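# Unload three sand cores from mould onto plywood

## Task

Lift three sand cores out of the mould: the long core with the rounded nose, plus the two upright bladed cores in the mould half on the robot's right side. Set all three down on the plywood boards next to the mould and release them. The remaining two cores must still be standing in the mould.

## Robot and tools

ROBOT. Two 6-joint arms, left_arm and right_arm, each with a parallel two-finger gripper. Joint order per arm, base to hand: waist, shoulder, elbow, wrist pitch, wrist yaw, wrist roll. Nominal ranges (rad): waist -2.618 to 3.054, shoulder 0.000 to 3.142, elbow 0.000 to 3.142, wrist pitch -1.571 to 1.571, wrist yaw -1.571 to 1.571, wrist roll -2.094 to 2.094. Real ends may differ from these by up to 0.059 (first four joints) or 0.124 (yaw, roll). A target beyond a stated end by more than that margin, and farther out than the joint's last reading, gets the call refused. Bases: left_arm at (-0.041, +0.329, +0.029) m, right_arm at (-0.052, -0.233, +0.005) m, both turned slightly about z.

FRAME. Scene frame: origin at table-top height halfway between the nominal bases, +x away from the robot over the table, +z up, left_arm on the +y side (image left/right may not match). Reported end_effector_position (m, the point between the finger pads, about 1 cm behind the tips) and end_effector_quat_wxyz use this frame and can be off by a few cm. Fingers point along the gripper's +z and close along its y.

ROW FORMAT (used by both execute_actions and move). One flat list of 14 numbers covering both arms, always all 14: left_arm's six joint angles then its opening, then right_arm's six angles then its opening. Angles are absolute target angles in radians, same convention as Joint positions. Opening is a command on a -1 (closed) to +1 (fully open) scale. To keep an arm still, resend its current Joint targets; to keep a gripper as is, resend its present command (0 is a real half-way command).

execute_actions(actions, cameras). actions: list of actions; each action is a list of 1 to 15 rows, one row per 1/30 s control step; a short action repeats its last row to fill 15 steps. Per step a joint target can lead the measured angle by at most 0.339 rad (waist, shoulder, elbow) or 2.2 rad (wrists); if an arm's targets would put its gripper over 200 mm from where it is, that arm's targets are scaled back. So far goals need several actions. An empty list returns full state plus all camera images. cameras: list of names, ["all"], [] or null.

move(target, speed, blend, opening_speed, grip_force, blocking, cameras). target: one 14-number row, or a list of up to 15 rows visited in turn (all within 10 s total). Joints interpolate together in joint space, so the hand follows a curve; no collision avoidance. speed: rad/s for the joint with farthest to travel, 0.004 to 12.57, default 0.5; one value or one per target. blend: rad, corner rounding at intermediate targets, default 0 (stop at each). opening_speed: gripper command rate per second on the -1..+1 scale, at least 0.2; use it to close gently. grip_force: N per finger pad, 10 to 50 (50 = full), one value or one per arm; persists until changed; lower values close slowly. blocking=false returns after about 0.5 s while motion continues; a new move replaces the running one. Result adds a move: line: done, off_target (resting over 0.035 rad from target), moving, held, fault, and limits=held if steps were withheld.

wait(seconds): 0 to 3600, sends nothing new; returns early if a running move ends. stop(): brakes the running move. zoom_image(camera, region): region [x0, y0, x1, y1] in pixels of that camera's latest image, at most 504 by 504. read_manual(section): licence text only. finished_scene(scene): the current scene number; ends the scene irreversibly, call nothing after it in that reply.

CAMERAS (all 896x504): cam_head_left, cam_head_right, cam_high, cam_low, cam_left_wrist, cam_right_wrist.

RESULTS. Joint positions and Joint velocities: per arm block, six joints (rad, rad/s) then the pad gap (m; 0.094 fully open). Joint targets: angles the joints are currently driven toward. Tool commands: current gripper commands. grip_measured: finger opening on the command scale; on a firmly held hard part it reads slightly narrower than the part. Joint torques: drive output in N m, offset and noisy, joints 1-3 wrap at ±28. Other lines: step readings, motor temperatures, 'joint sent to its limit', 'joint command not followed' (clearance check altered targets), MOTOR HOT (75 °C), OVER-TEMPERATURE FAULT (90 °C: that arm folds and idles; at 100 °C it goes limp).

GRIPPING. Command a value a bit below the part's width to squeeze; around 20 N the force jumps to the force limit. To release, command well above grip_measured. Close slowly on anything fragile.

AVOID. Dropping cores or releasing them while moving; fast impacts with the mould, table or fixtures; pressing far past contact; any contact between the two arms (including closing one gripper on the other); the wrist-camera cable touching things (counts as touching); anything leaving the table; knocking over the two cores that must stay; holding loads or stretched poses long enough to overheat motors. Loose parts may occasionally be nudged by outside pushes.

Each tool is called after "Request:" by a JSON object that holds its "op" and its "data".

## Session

Request:
{"op": "execute_actions", "data": {"actions": [], "cameras": ["cam_head_left","cam_head_right"]}}

Nothing of this call was run. Scene 2 begins with your next reply.

Request:
{"op": "execute_actions", "data": {"actions": [], "cameras": ["cam_head_left","cam_high"]}}

Request:
{"op": "zoom_image", "data": {"camera": "cam_head_left", "region": [250, 180, 502, 360]}}

Scene clock: 0.00 s.
left_arm: end_effector_position=(+0.2184, +0.2621, +0.3639) grip_measured=+1.000 end_effector_quat_wxyz=(+0.716, -0.180, +0.613, -0.280) | right_arm: end_effector_position=(+0.2262, -0.1368, +0.3456) grip_measured=+1.000 end_effector_quat_wxyz=(+0.697, +0.049, +0.668, +0.255)
Joint positions: left_arm=[-0.501 0.468 0.452 0.218 -0.428 -0.574 0.094] | right_arm=[0.466 0.596 0.57 0.129 0.138 0.41 0.094]
Joint velocities: within noise
Joint torques (N m): no reading
Motor temperatures (°C): left_arm=[23 35 34 28 22 22 25] | right_arm=[25 34 30 26 21 24 21]
Heat: left arm: 35 °C; right arm: 34 °C.
Joint targets: left_arm=[-0.501 0.468 0.457 0.212 -0.428 -0.573] | right_arm=[0.466 0.596 0.579 0.130 0.138 0.409]
Tool commands: left_gripper/opening=+1.0 right_gripper/opening=+1.0
Images, in order (width x height): cam_head_left 896x504, cam_high 896x504.

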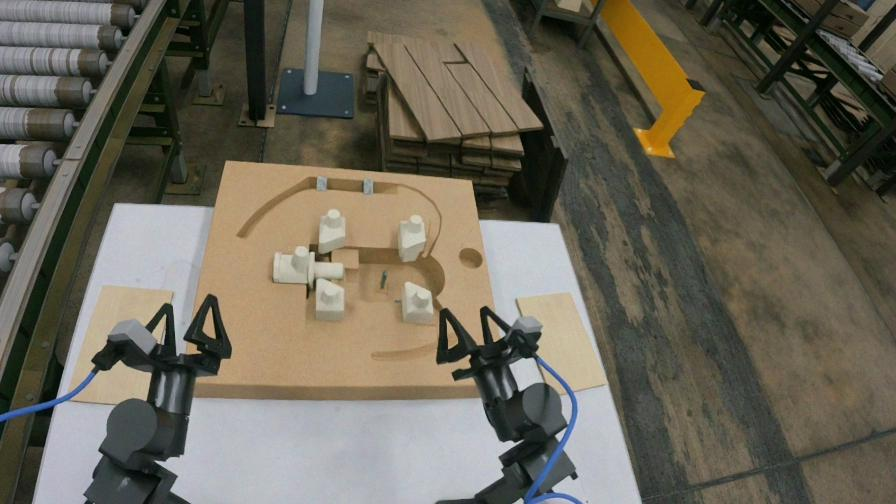

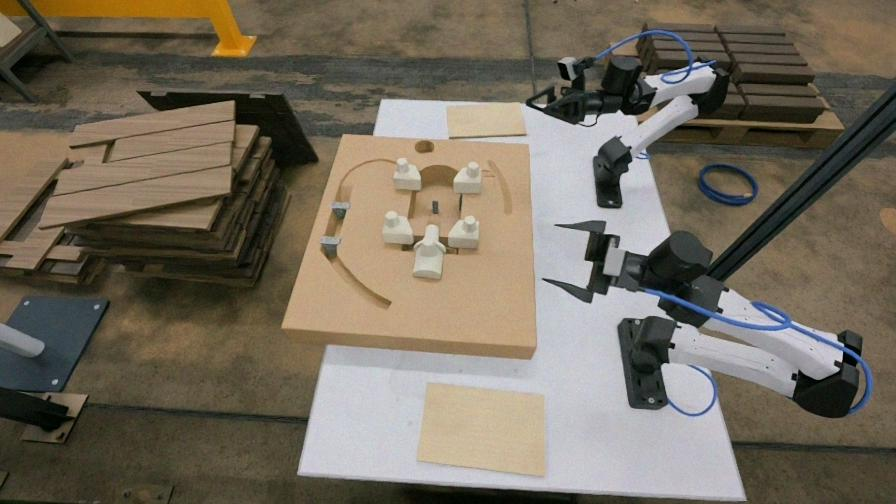

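Scaled by 2.000 from the camera's image (finer frame: 1280x720).

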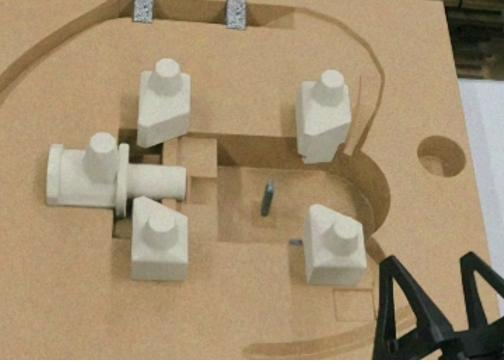

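Request:
{"op": "move", "data": {"target": [-0.482,2.304,2.395,-1.141,-0.273,-0.407,0.7, 0.309,2.015,2.07,-1.347,0.064,0.277,1], "speed": 1.3, "grip_force": 40, "cameras": ["cam_left_wrist","cam_right_wrist"]}}

Scene clock: 8.17 s.
left_arm: end_effector_position=(+0.4657, +0.1009, +0.2096) grip_measured=+0.701 end_effector_quat_wxyz=(+0.289, +0.007, +0.957, +0.010) | right_arm: end_effector_position=(+0.3770, -0.1313, +0.1914) grip_measured=+1.000 end_effector_quat_wxyz=(+0.144, +0.018, +0.989, +0.002)
Joint positions: left_arm=[-0.487 2.292 2.367 -1.128 -0.286 -0.419 0.08] | right_arm=[0.313 2.001 2.045 -1.336 0.075 0.29 0.094]
Joint torques (N m): left_arm=[0.43 -11.45 10.26 1.19 0.05 0.12] | right_arm=[-0.06 -10.4 7.79 0.76 -0.11 -0.19]
Heat: left arm: 36 °C; right arm: 35 °C.
Joint targets: left_arm=[-0.482 2.304 2.395 -1.141 -0.273 -0.407] | right_arm=[0.309 2.015 2.070 -1.347 0.064 0.277]
grip_force (N): 40, 40
move: done

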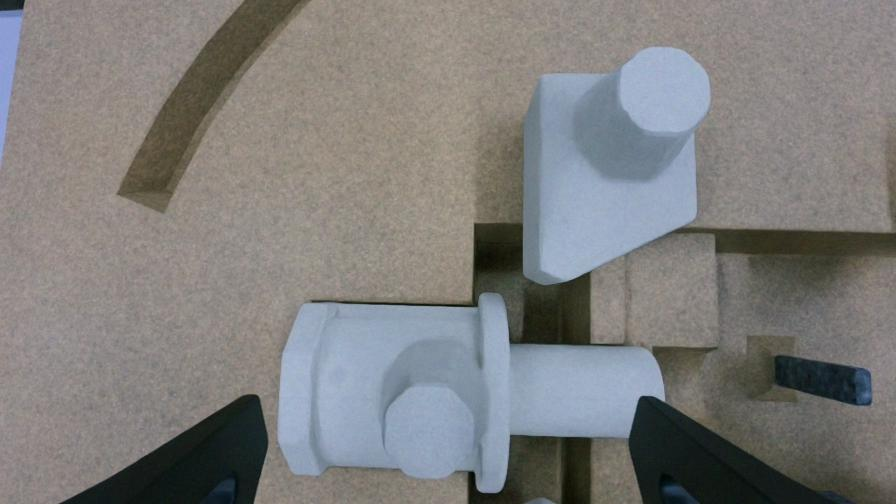

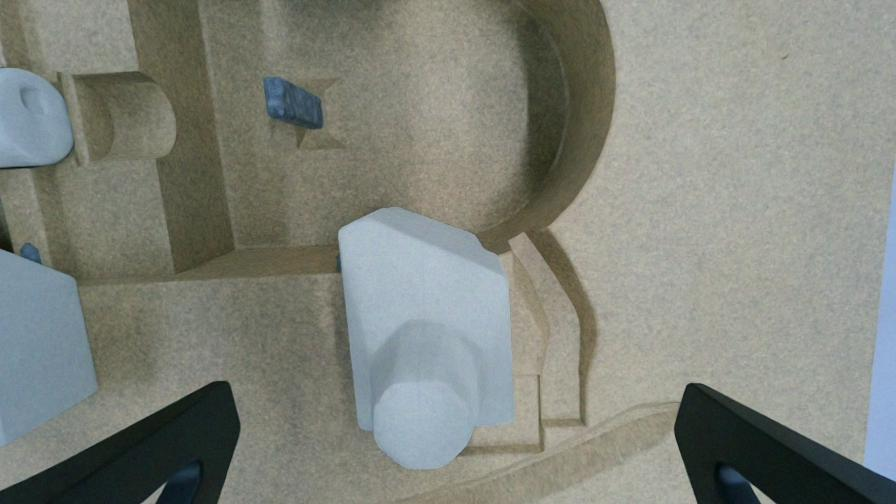

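Request:
{"op": "move", "data": {"target": [[-0.473,2.237,2.078,-0.903,-0.273,-0.398,0.6,0.330,1.963,1.643,-0.980,0.064,0.277,1],[-0.473,2.237,2.078,-0.903,-0.273,-0.398,-0.7,0.330,1.963,1.643,-0.980,0.064,0.277,-0.05]], "speed": 0.5, "opening_speed": 1.0, "cameras": ["cam_left_wrist","cam_right_wrist"]}}

Scene clock: 20.97 s.
left_arm: end_effector_position=(+0.4683, +0.1024, +0.1506) grip_measured=-0.071 end_effector_quat_wxyz=(+0.276, +0.011, +0.961, +0.011) | right_arm: end_effector_position=(+0.3745, -0.1223, +0.1003) grip_measured=+0.176 end_effector_quat_wxyz=(+0.133, +0.007, +0.991, +0.006)
Joint positions: left_arm=[-0.478 2.265 2.097 -0.907 -0.271 -0.41 0.044] | right_arm=[0.329 1.981 1.658 -0.988 0.063 0.286 0.055]
Joint torques (N m): left_arm=[0.34 -14.94 6.32 1.33 -0.11 0.13] | right_arm=[0.39 -13.82 4.9 0.85 0.04 -0.16]
Motor temperatures (°C): left_arm=[23 42 37 30 22 22 25] | right_arm=[25 38 34 28 21 24 21]
Heat: left arm: 42 °C; right arm: 38 °C.
Joint targets: left_arm=[-0.473 2.237 2.078 -0.903 -0.273 -0.398] | right_arm=[0.330 1.963 1.643 -0.980 0.064 0.277]
grip_force (N): 40, 40
move: done

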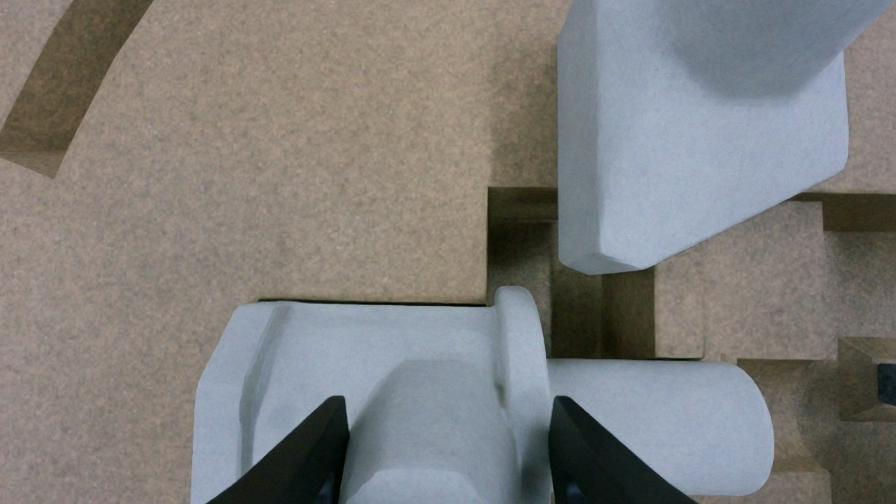

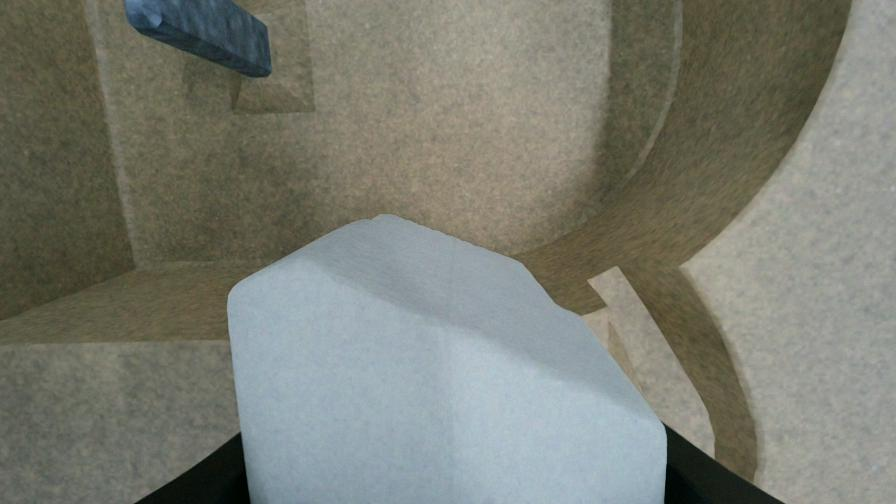

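Request:
{"op": "move", "data": {"target": [[-0.473,2.237,2.078,-0.903,-0.273,-0.398,0.3,0.330,1.963,1.643,-0.980,0.064,0.277,-0.05],[-0.473,2.237,2.105,-0.925,-0.273,-0.398,0.3,0.330,2.008,2.07,-1.347,0.064,0.277,-0.05],[-0.473,2.237,2.105,-0.925,-0.273,-0.398,-0.7,0.330,2.008,2.07,-1.347,0.064,0.277,-0.05]], "speed": 0.5, "opening_speed": 1.0, "cameras": ["cam_left_wrist"]}}

Scene clock: 39.60 s.
left_arm: end_effector_position=(+0.4668, +0.1025, +0.1497) grip_measured=-0.056 end_effector_quat_wxyz=(+0.272, +0.012, +0.962, +0.011) | right_arm: end_effector_position=(+0.3689, -0.1239, +0.1874) grip_measured=+0.174 end_effector_quat_wxyz=(+0.130, +0.007, +0.992, +0.005)
Joint positions: left_arm=[-0.478 2.265 2.097 -0.914 -0.268 -0.409 0.044] | right_arm=[0.329 1.999 2.034 -1.353 0.063 0.286 0.055]
Joint torques (N m): left_arm=[0.38 -14.99 8.87 1.18 -0.14 0.12] | right_arm=[0.32 -10.88 8.65 0.82 0.04 -0.16]
Motor temperatures (°C): left_arm=[23 54 38 30 22 22 25] | right_arm=[25 41 35 28 21 24 22]
Heat: left arm: 54 °C; right arm: 41 °C.
Joint targets: left_arm=[-0.473 2.237 2.105 -0.925 -0.273 -0.398] | right_arm=[0.330 2.008 2.070 -1.347 0.064 0.277]
grip_force (N): 40, 40
move: off_target (right_arm); right_arm: the elbow is farthest, 0.036 rad from its target

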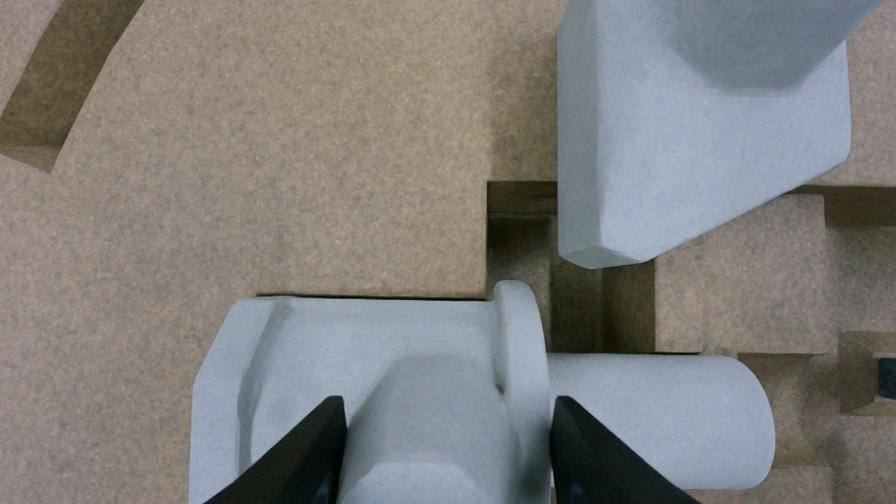

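Request:
{"op": "move", "data": {"target": [[-0.473,2.237,2.105,-0.925,-0.273,-0.398,0.3,0.330,2.008,2.07,-1.347,0.064,0.277,-0.05],[-0.473,2.225,2.16,-0.955,-0.273,-0.398,0.3,0.330,2.008,2.07,-1.347,0.064,0.277,-0.05],[-0.473,2.225,2.16,-0.955,-0.273,-0.398,-0.7,0.330,2.008,2.07,-1.347,0.064,0.277,-0.05]], "speed": 0.5, "opening_speed": 1.2}}

Scene clock: 49.10 s.
left_arm: end_effector_position=(+0.4672, +0.1043, +0.1691) grip_measured=-0.380 end_effector_quat_wxyz=(+0.282, +0.010, +0.959, +0.007) | right_arm: end_effector_position=(+0.3689, -0.1239, +0.1874) grip_measured=+0.174 end_effector_quat_wxyz=(+0.130, +0.007, +0.992, +0.005)
Joint positions: left_arm=[-0.475 2.247 2.134 -0.947 -0.268 -0.408 0.029] | right_arm=[0.329 1.999 2.034 -1.353 0.063 0.286 0.055]
Joint torques (N m): left_arm=[0.1 -14.3 10.41 1.23 -0.13 0.13] | right_arm=[0.32 -10.99 8.51 0.79 0.07 -0.12]
Motor temperatures (°C): left_arm=[23 57 39 30 22 22 25] | right_arm=[25 42 36 28 21 24 23]
Heat: left arm: 57 °C; right arm: 42 °C.
Joint targets: left_arm=[-0.473 2.225 2.160 -0.955 -0.273 -0.398] | right_arm=[0.330 2.008 2.070 -1.347 0.064 0.277]
grip_force (N): 40, 40
move: done

Request:
{"op": "move", "data": {"target": [[-0.473,2.225,2.16,-0.955,-0.273,-0.398,0.1,0.330,2.008,2.07,-1.347,0.064,0.277,-0.05],[-0.473,2.225,2.085,-0.905,-0.273,-0.398,0.1,-0.2,2.12,2.25,-1.43,-0.05,-0.19,-0.05],[-0.473,2.225,2.085,-0.905,-0.273,-0.398,-0.7,-0.2,2.12,2.25,-1.43,-0.05,-0.19,-0.05]], "speed": 0.6, "opening_speed": 1.2}}

Scene clock: 59.97 s.
left_arm: end_effector_position=(+0.4684, +0.1040, +0.1618) grip_measured=-0.320 end_effector_quat_wxyz=(+0.282, +0.010, +0.959, +0.007) | right_arm: end_effector_position=(+0.3872, -0.3407, +0.1882) grip_measured=+0.174 end_effector_quat_wxyz=(+0.119, +0.036, +0.992, -0.007)
Joint positions: left_arm=[-0.475 2.247 2.104 -0.915 -0.268 -0.407 0.032] | right_arm=[-0.204 2.111 2.212 -1.435 -0.037 -0.177 0.055]
Joint torques (N m): left_arm=[0.1 -14.2 6.34 1.4 -0.13 0.11] | right_arm=[0.76 -11.92 8.61 0.76 -0.2 -0.21]
Motor temperatures (°C): left_arm=[23 59 41 30 22 22 26] | right_arm=[25 43 37 28 21 24 23]
Heat: left arm: 59 °C; right arm: 43 °C.
Joint targets: left_arm=[-0.473 2.225 2.085 -0.905 -0.273 -0.398] | right_arm=[-0.200 2.120 2.250 -1.430 -0.050 -0.190]
grip_force (N): 40, 40
move: off_target (right_arm); right_arm: the elbow is farthest, 0.038 rad from its target

Request:
{"op": "move", "data": {"target": [[-0.473,2.32,2.51,-1.24,-0.273,-0.40,-0.7,-0.5,2.0,1.85,-1.08,-0.25,-0.45,-0.05],[-0.2,2.3,2.48,-1.2,-0.12,-0.2,-0.7,-0.783,1.835,1.316,-0.54,-0.45,-0.72,-0.05],[0.15,1.6,1.58,-0.99,0.06,0.1,-0.7,-0.783,1.835,1.316,-0.54,-0.45,-0.72,-0.05],[0.5706,1.66,1.302,-0.615,0.2775,0.477,-0.7,-0.783,1.835,1.316,-0.54,-0.45,-0.72,-0.05]], "speed": [0.6,0.6,0.8,0.7], "blend": [0.05,0.1,0.1,0], "cameras": ["cam_left_wrist","cam_right_wrist","cam_high"]}}

Request:
{"op": "zoom_image", "data": {"camera": "cam_high", "region": [440, 40, 560, 150]}}

Scene clock: 69.60 s.
left_arm: end_effector_position=(+0.3504, +0.5150, +0.1845) grip_measured=-0.699 end_effector_quat_wxyz=(+0.322, -0.002, +0.946, +0.036) | right_arm: end_effector_position=(+0.2935, -0.5060, +0.0748) grip_measured=+0.174 end_effector_quat_wxyz=(+0.286, +0.017, +0.958, +0.006)
Joint positions: left_arm=[0.572 1.649 1.318 -0.626 0.262 0.462 0.014] | right_arm=[-0.781 1.885 1.314 -0.585 -0.419 -0.706 0.055]
Joint torques (N m): left_arm=[-0.18 -6.76 6.78 1.58 0.43 0.18] | right_arm=[0.03 -15.82 6.12 1.41 -0.61 -0.21]
Motor temperatures (°C): left_arm=[24 61 40 30 23 22 26] | right_arm=[25 45 38 28 21 24 23]
Heat: left arm: 61 °C; right arm: 45 °C.
Joint targets: left_arm=[0.571 1.660 1.302 -0.615 0.278 0.477] | right_arm=[-0.783 1.835 1.316 -0.540 -0.450 -0.720]
grip_force (N): 40, 40
move: off_target (right_arm); right_arm: the shoulder is farthest, 0.050 rad from its target
Images, in order (width x height): cam_high 896x504, cam_left_wrist 896x504, cam_right_wrist 896x504.

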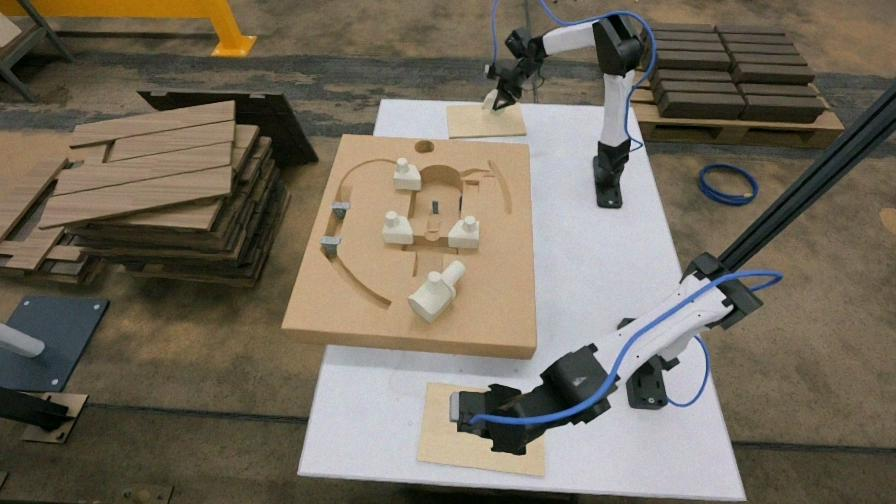

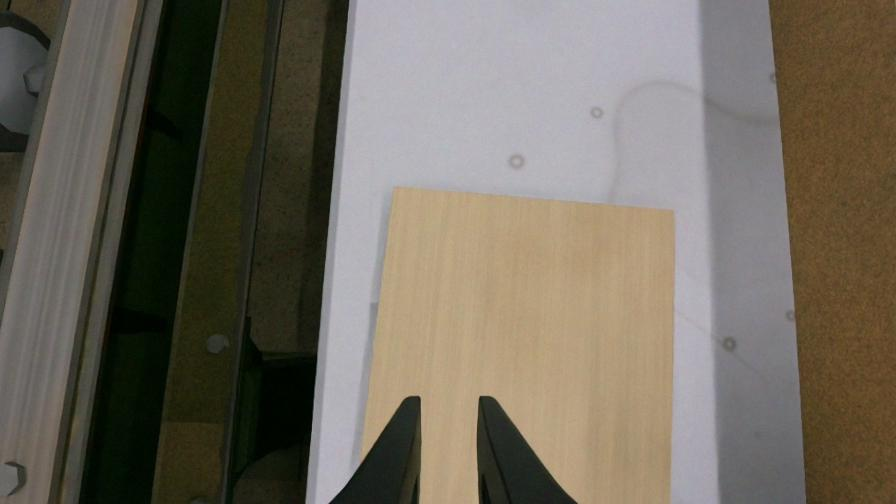

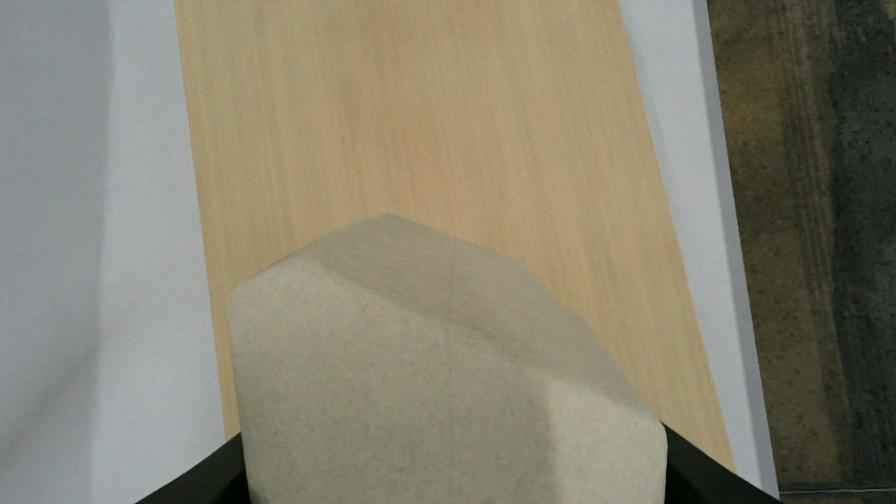

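Scaled by 4.200 from the camera's image (finer frame: 1280x720).

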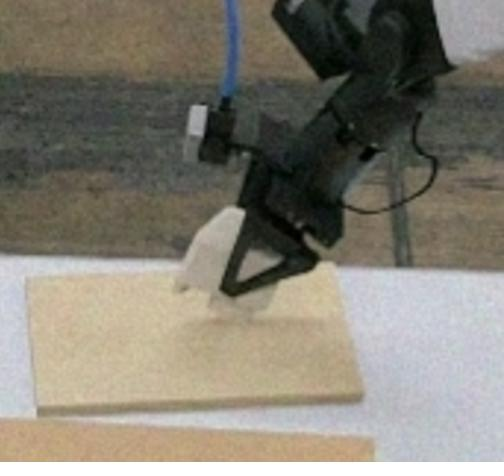

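Request:
{"op": "move", "data": {"target": [[0.5706,1.6,1.6,-0.95,0.1,0.2,-0.7,-0.783,1.855,1.245,-0.44,-0.45,-0.72,-0.05],[0.5706,1.6,1.6,-0.95,0.1,0.2,0.7,-0.783,1.855,1.245,-0.44,-0.45,-0.72,1],[-0.159,2.05,2.36,-1.303,-0.098,-0.155,0.7,-0.783,1.855,1.245,-0.44,-0.45,-0.72,1]], "speed": [0.35,0.6,0.8], "opening_speed": 1.0, "cameras": ["cam_left_wrist","cam_right_wrist","cam_high","cam_head_left"]}}

Request:
{"op": "zoom_image", "data": {"camera": "cam_high", "region": [440, 40, 560, 150]}}

Scene clock: 87.27 s.
left_arm: end_effector_position=(+0.4427, +0.2517, +0.3025) grip_measured=+0.699 end_effector_quat_wxyz=(+0.290, +0.009, +0.957, -0.009) | right_arm: end_effector_position=(+0.2989, -0.5076, +0.0651) grip_measured=+0.998 end_effector_quat_wxyz=(+0.310, +0.008, +0.951, -0.007)
Joint positions: left_arm=[-0.163 2.03 2.332 -1.289 -0.081 -0.143 0.08] | right_arm=[-0.78 1.884 1.244 -0.459 -0.436 -0.707 0.094]
Joint velocities: left_arm=[within noise] | right_arm=[-0.007 -0.002 -0.017 -0.154 -0.007 -0.007 -0.001]
Joint torques (N m): left_arm=[0.2 -8.51 9.78 1.3 -0.11 -0.08] | right_arm=[0.13 -13.72 6.2 1.27 -0.43 -0.21]
Motor temperatures (°C): left_arm=[24 57 40 31 22 22 25] | right_arm=[25 49 37 30 21 24 23]
Heat: left arm: 57 °C; right arm: 49 °C.
Joint targets: left_arm=[-0.159 2.050 2.360 -1.303 -0.098 -0.155] | right_arm=[-0.783 1.855 1.245 -0.440 -0.450 -0.720]
grip_force (N): 40, 40
move: done; target 2's new numbers were sent with right_arm's wrist pitch 0.047 rad from that target
Images, in order (width x height): cam_head_left 896x504, cam_high 896x504, cam_left_wrist 896x504, cam_right_wrist 896x504.

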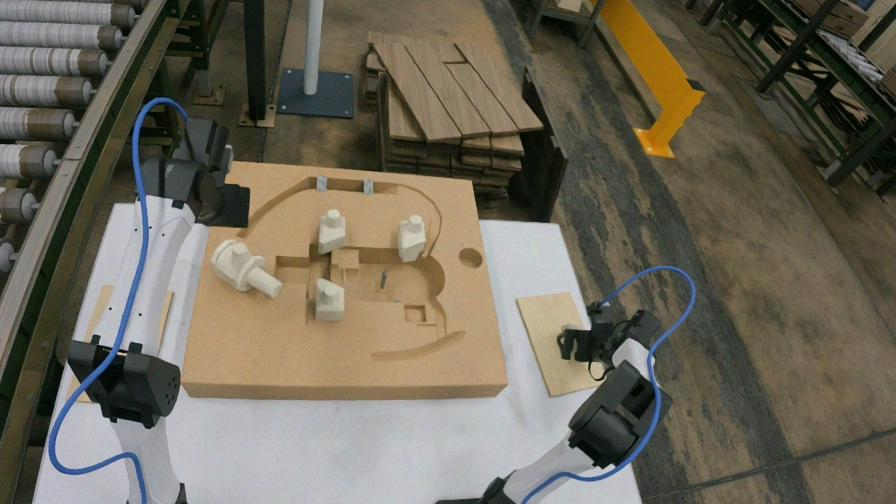

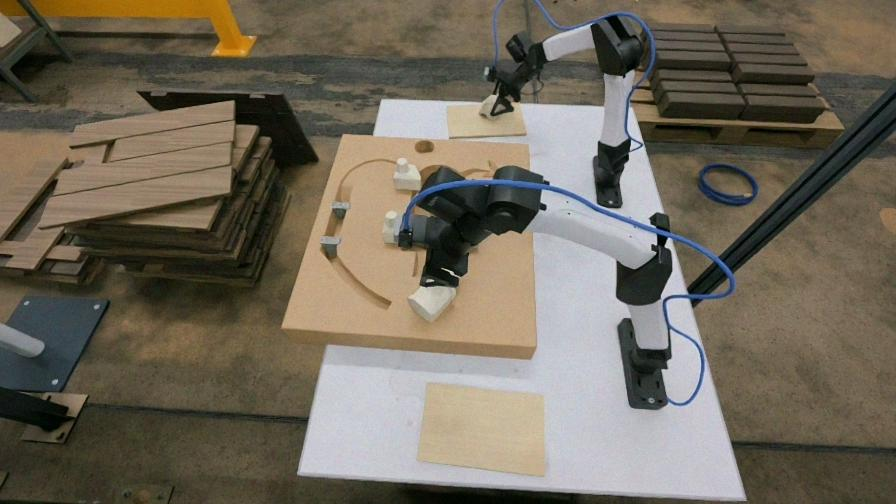

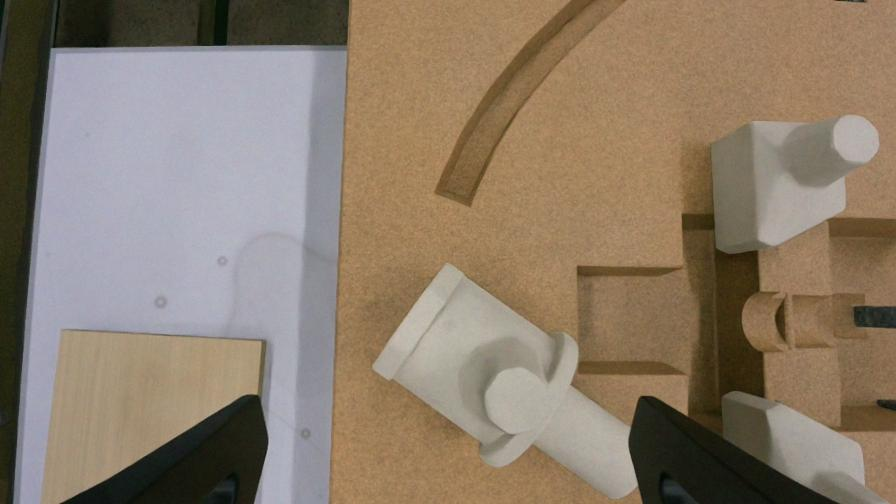

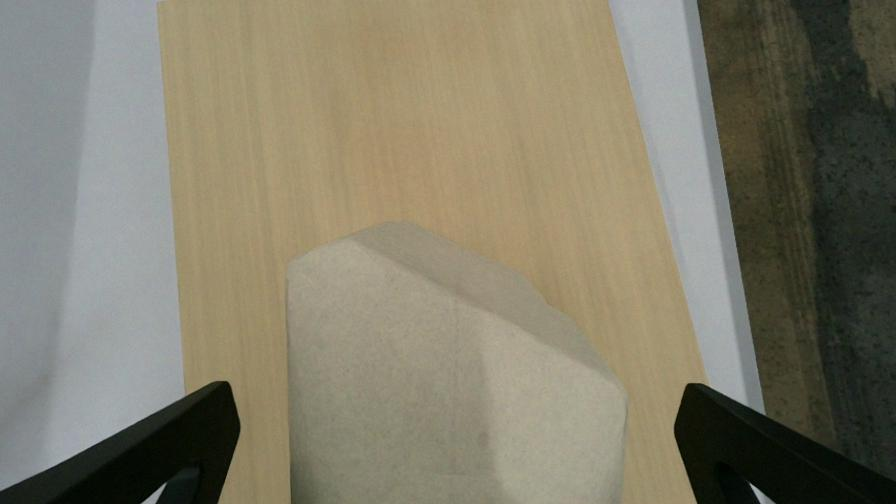

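Scaled by 4.200 from the camera's image (finer frame: 1280x720).

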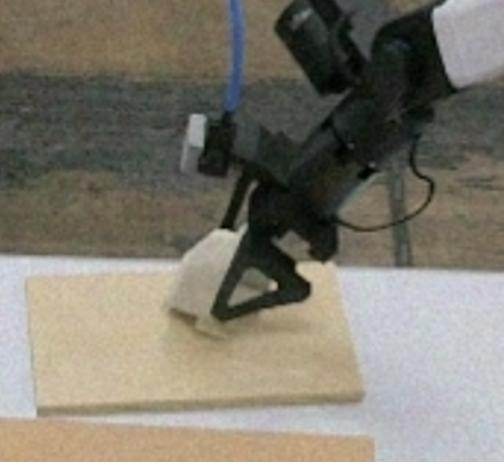

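Request:
{"op": "move", "data": {"target": [[-0.25,2.14,2.37,-1.36,-0.35,-0.6,0.3,-0.783,1.79,1.50,-0.74,-0.45,-0.72,1],[-0.3944,2.245,2.405,-1.42,-0.609,-1.073,0.3,-0.5,2.1,2.2,-1.0,-0.2,-0.35,1],[-0.3944,2.245,2.405,-1.42,-0.609,-1.073,0.3,0.256,2.278,2.285,-0.80,0.137,0.172,1]], "speed": [0.6,0.8,1.0], "blend": [0.05,0.1,0], "cameras": ["cam_left_wrist","cam_right_wrist","cam_head_left","cam_high"]}}

Scene clock: 131.10 s.
left_arm: end_effector_position=(+0.4379, +0.2220, +0.2402) grip_measured=+0.302 end_effector_quat_wxyz=(+0.304, -0.341, +0.883, +0.111) | right_arm: end_effector_position=(+0.5407, -0.1307, +0.2036) grip_measured=+0.998 end_effector_quat_wxyz=(+0.372, +0.000, +0.928, +0.009)
Joint positions: left_arm=[-0.394 2.223 2.375 -1.408 -0.589 -1.058 0.061] | right_arm=[0.258 2.256 2.257 -0.819 0.126 0.157 0.094]
Joint torques (N m): left_arm=[-0.13 -9.61 9.94 0.78 -0.5 -0.12] | right_arm=[0.13 -12.75 8.73 1.69 0.14 0.07]
Heat: left arm: 54 °C; right arm: 53 °C.
Joint targets: left_arm=[-0.394 2.245 2.405 -1.420 -0.609 -1.073] | right_arm=[0.256 2.278 2.285 -0.800 0.137 0.172]
grip_force (N): 40, 40
move: done
Images, in order (width x height): cam_head_left 896x504, cam_high 896x504, cam_left_wrist 896x504, cam_right_wrist 896x504.

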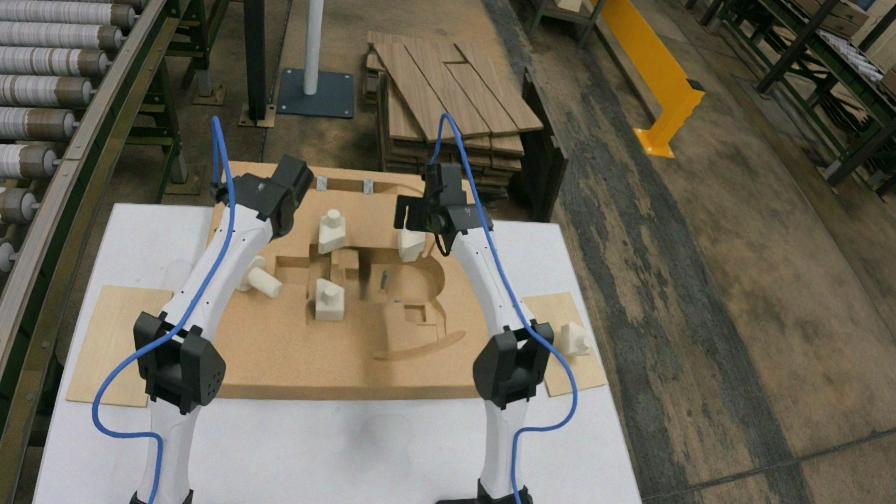

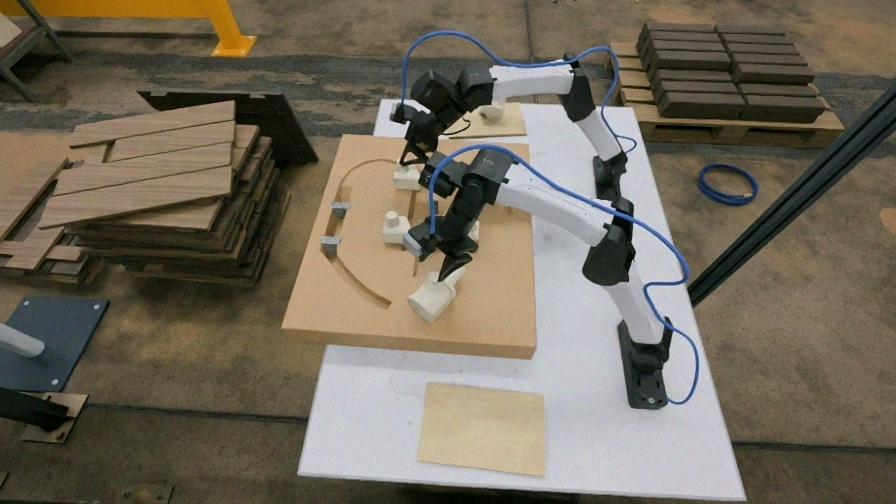

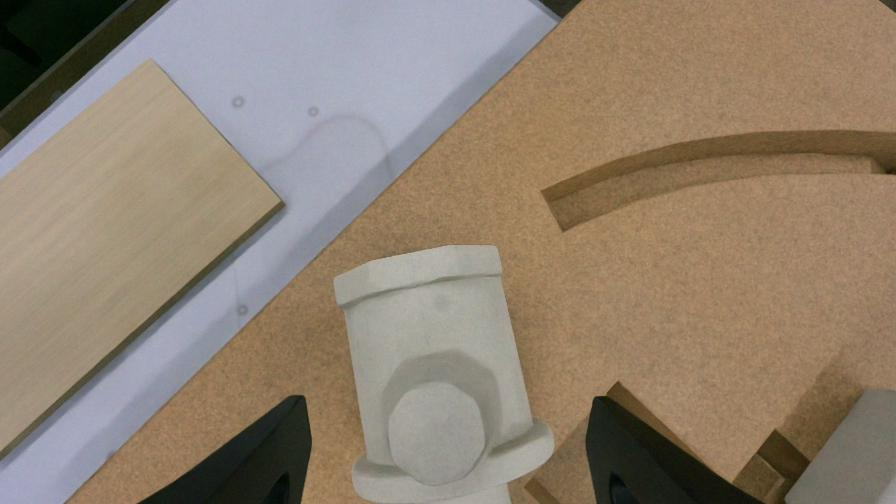

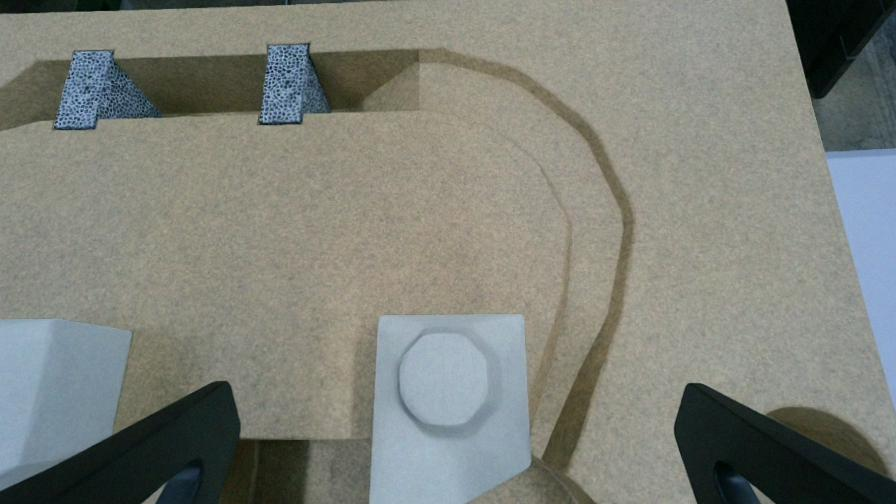

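Request:
{"op": "move", "data": {"target": [[-0.391,2.137,2.025,-1.142,-0.609,-1.073,0.3,0.256,2.235,1.835,-0.395,0.137,0.172,1],[-0.391,2.137,2.025,-1.142,-0.609,-1.073,-0.8,0.256,2.235,1.835,-0.395,0.137,0.172,-0.05]], "speed": 0.5, "grip_force": 45, "opening_speed": 1.0, "cameras": ["cam_left_wrist","cam_right_wrist"]}}

Scene clock: 141.70 s.
left_arm: end_effector_position=(+0.4377, +0.2230, +0.1814) grip_measured=-0.147 end_effector_quat_wxyz=(+0.296, -0.340, +0.885, +0.120) | right_arm: end_effector_position=(+0.5431, -0.1283, +0.0996) grip_measured=+0.166 end_effector_quat_wxyz=(+0.370, -0.001, +0.929, +0.009)
Joint positions: left_arm=[-0.393 2.165 2.043 -1.159 -0.592 -1.06 0.04] | right_arm=[0.261 2.256 1.845 -0.411 0.126 0.158 0.055]
Joint torques (N m): left_arm=[0.05 -13.81 6.01 1.02 -0.47 -0.1] | right_arm=[-0.08 -17.4 5.89 1.65 0.15 0.08]
Motor temperatures (°C): left_arm=[23 56 44 30 22 22 25] | right_arm=[25 52 38 31 21 24 22]
Heat: left arm: 56 °C; right arm: 52 °C.
Joint targets: left_arm=[-0.391 2.137 2.025 -1.142 -0.609 -1.073] | right_arm=[0.256 2.235 1.835 -0.395 0.137 0.172]
grip_force (N): 45, 45
move: done

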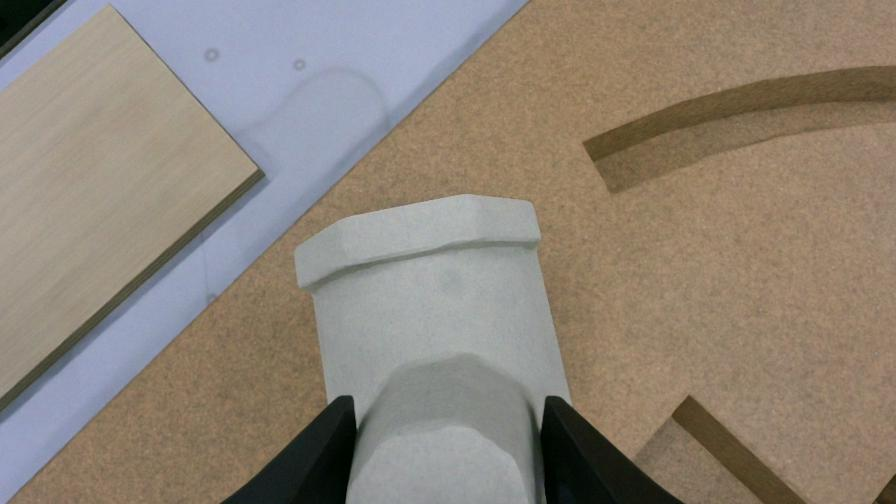

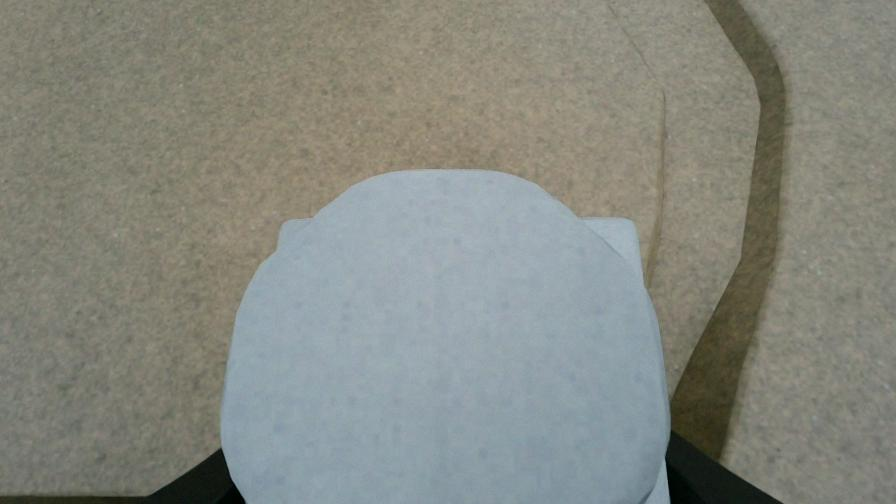

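Request:
{"op": "move", "data": {"target": [[-0.391,2.225,2.37,-1.42,-0.609,-1.073,-0.8,0.256,2.275,2.28,-0.79,0.137,0.172,-0.05],[0.1,1.98,2.05,-1.2,-0.1,-0.3,-0.8,-0.51,2.275,2.29,-0.85,-0.1,-0.3,-0.05],[0.6123,1.70,1.235,-0.50,0.444,0.643,-0.8,-0.522,2.282,2.058,-1.0,-0.192,-0.541,-0.05]], "speed": [0.45,0.6,0.6], "blend": [0.05,0.1,0], "cameras": ["cam_left_wrist","cam_right_wrist","cam_high","cam_low"]}}

Request:
{"op": "zoom_image", "data": {"camera": "cam_high", "region": [420, 40, 540, 150]}}

Request:
{"op": "zoom_image", "data": {"camera": "cam_high", "region": [400, 320, 600, 480]}}

Scene clock: 165.13 s.
left_arm: end_effector_position=(+0.3405, +0.5052, +0.1174) grip_measured=-0.148 end_effector_quat_wxyz=(+0.288, +0.062, +0.955, -0.024) | right_arm: end_effector_position=(+0.4051, -0.4893, +0.0925) grip_measured=+0.164 end_effector_quat_wxyz=(+0.183, +0.005, +0.983, -0.014)
Joint positions: left_arm=[0.612 1.76 1.227 -0.58 0.381 0.629 0.04] | right_arm=[-0.517 2.275 2.055 -1.02 -0.169 -0.527 0.055]
Joint torques (N m): left_arm=[-0.03 -13.5 8.42 1.97 1 0.14] | right_arm=[-0.13 -14.3 6.39 1.12 -0.37 -0.19]
Motor temperatures (°C): left_arm=[23 65 41 31 23 22 26] | right_arm=[25 54 36 33 21 24 23]
Heat: left arm: 65 °C; right arm: 54 °C.
Joint targets: left_arm=[0.612 1.700 1.235 -0.500 0.444 0.643] | right_arm=[-0.522 2.282 2.058 -1.000 -0.192 -0.541]
grip_force (N): 45, 45
move: off_target (left_arm); left_arm: the wrist pitch is farthest, 0.080 rad from its target
Images, in order (width x height): cam_high 896x504, cam_low 896x504, cam_left_wrist 896x504, cam_right_wrist 896x504.

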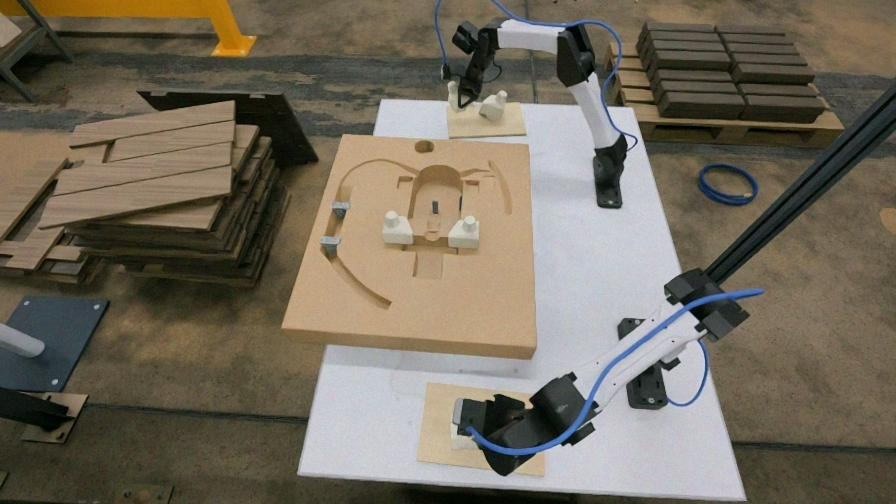

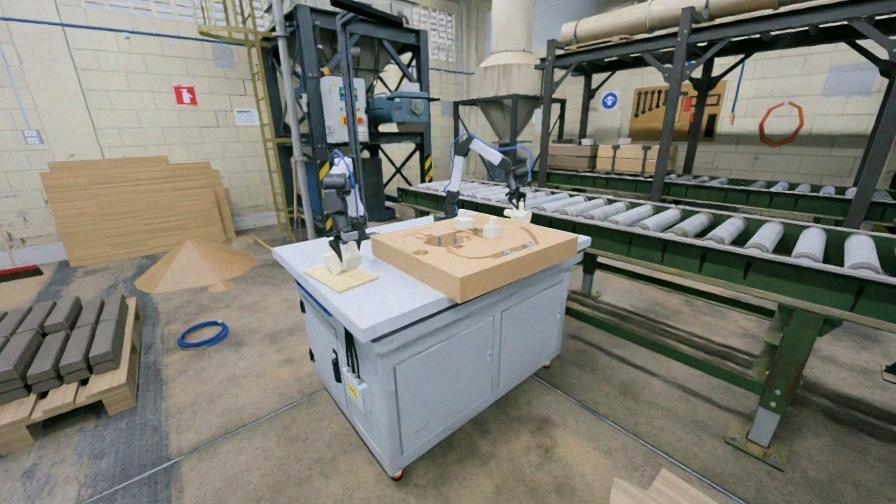

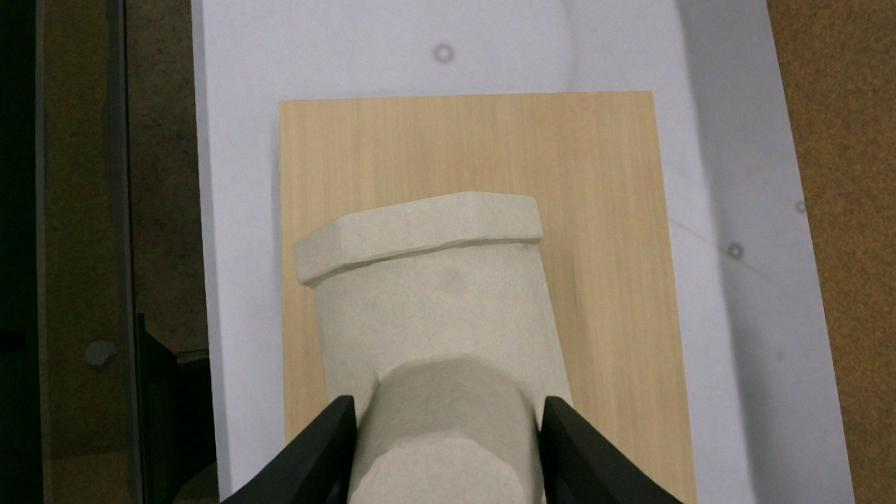

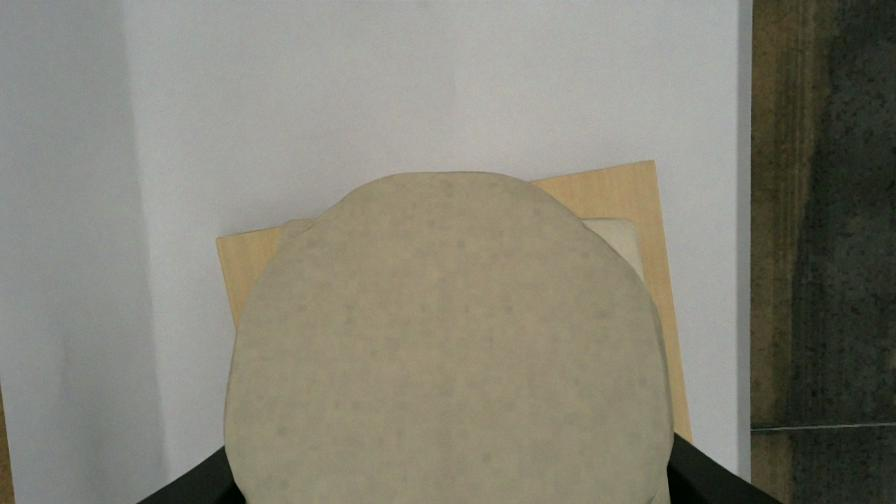

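Scaled by 4.200 from the camera's image (finer frame: 1280x720).

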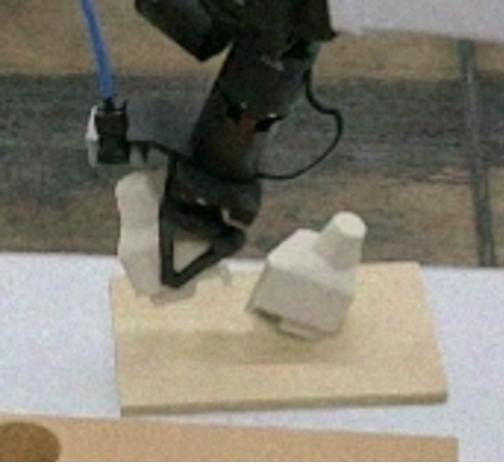

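Scaled by 2.520 from the camera's image (finer frame: 1280x720).

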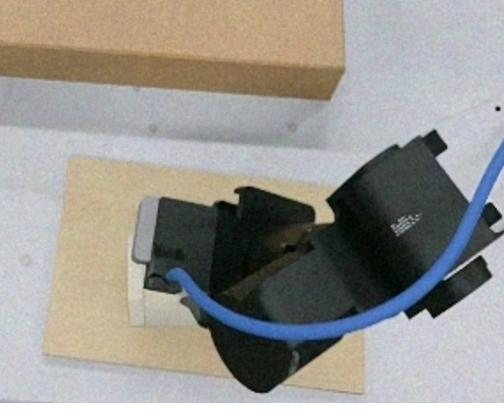

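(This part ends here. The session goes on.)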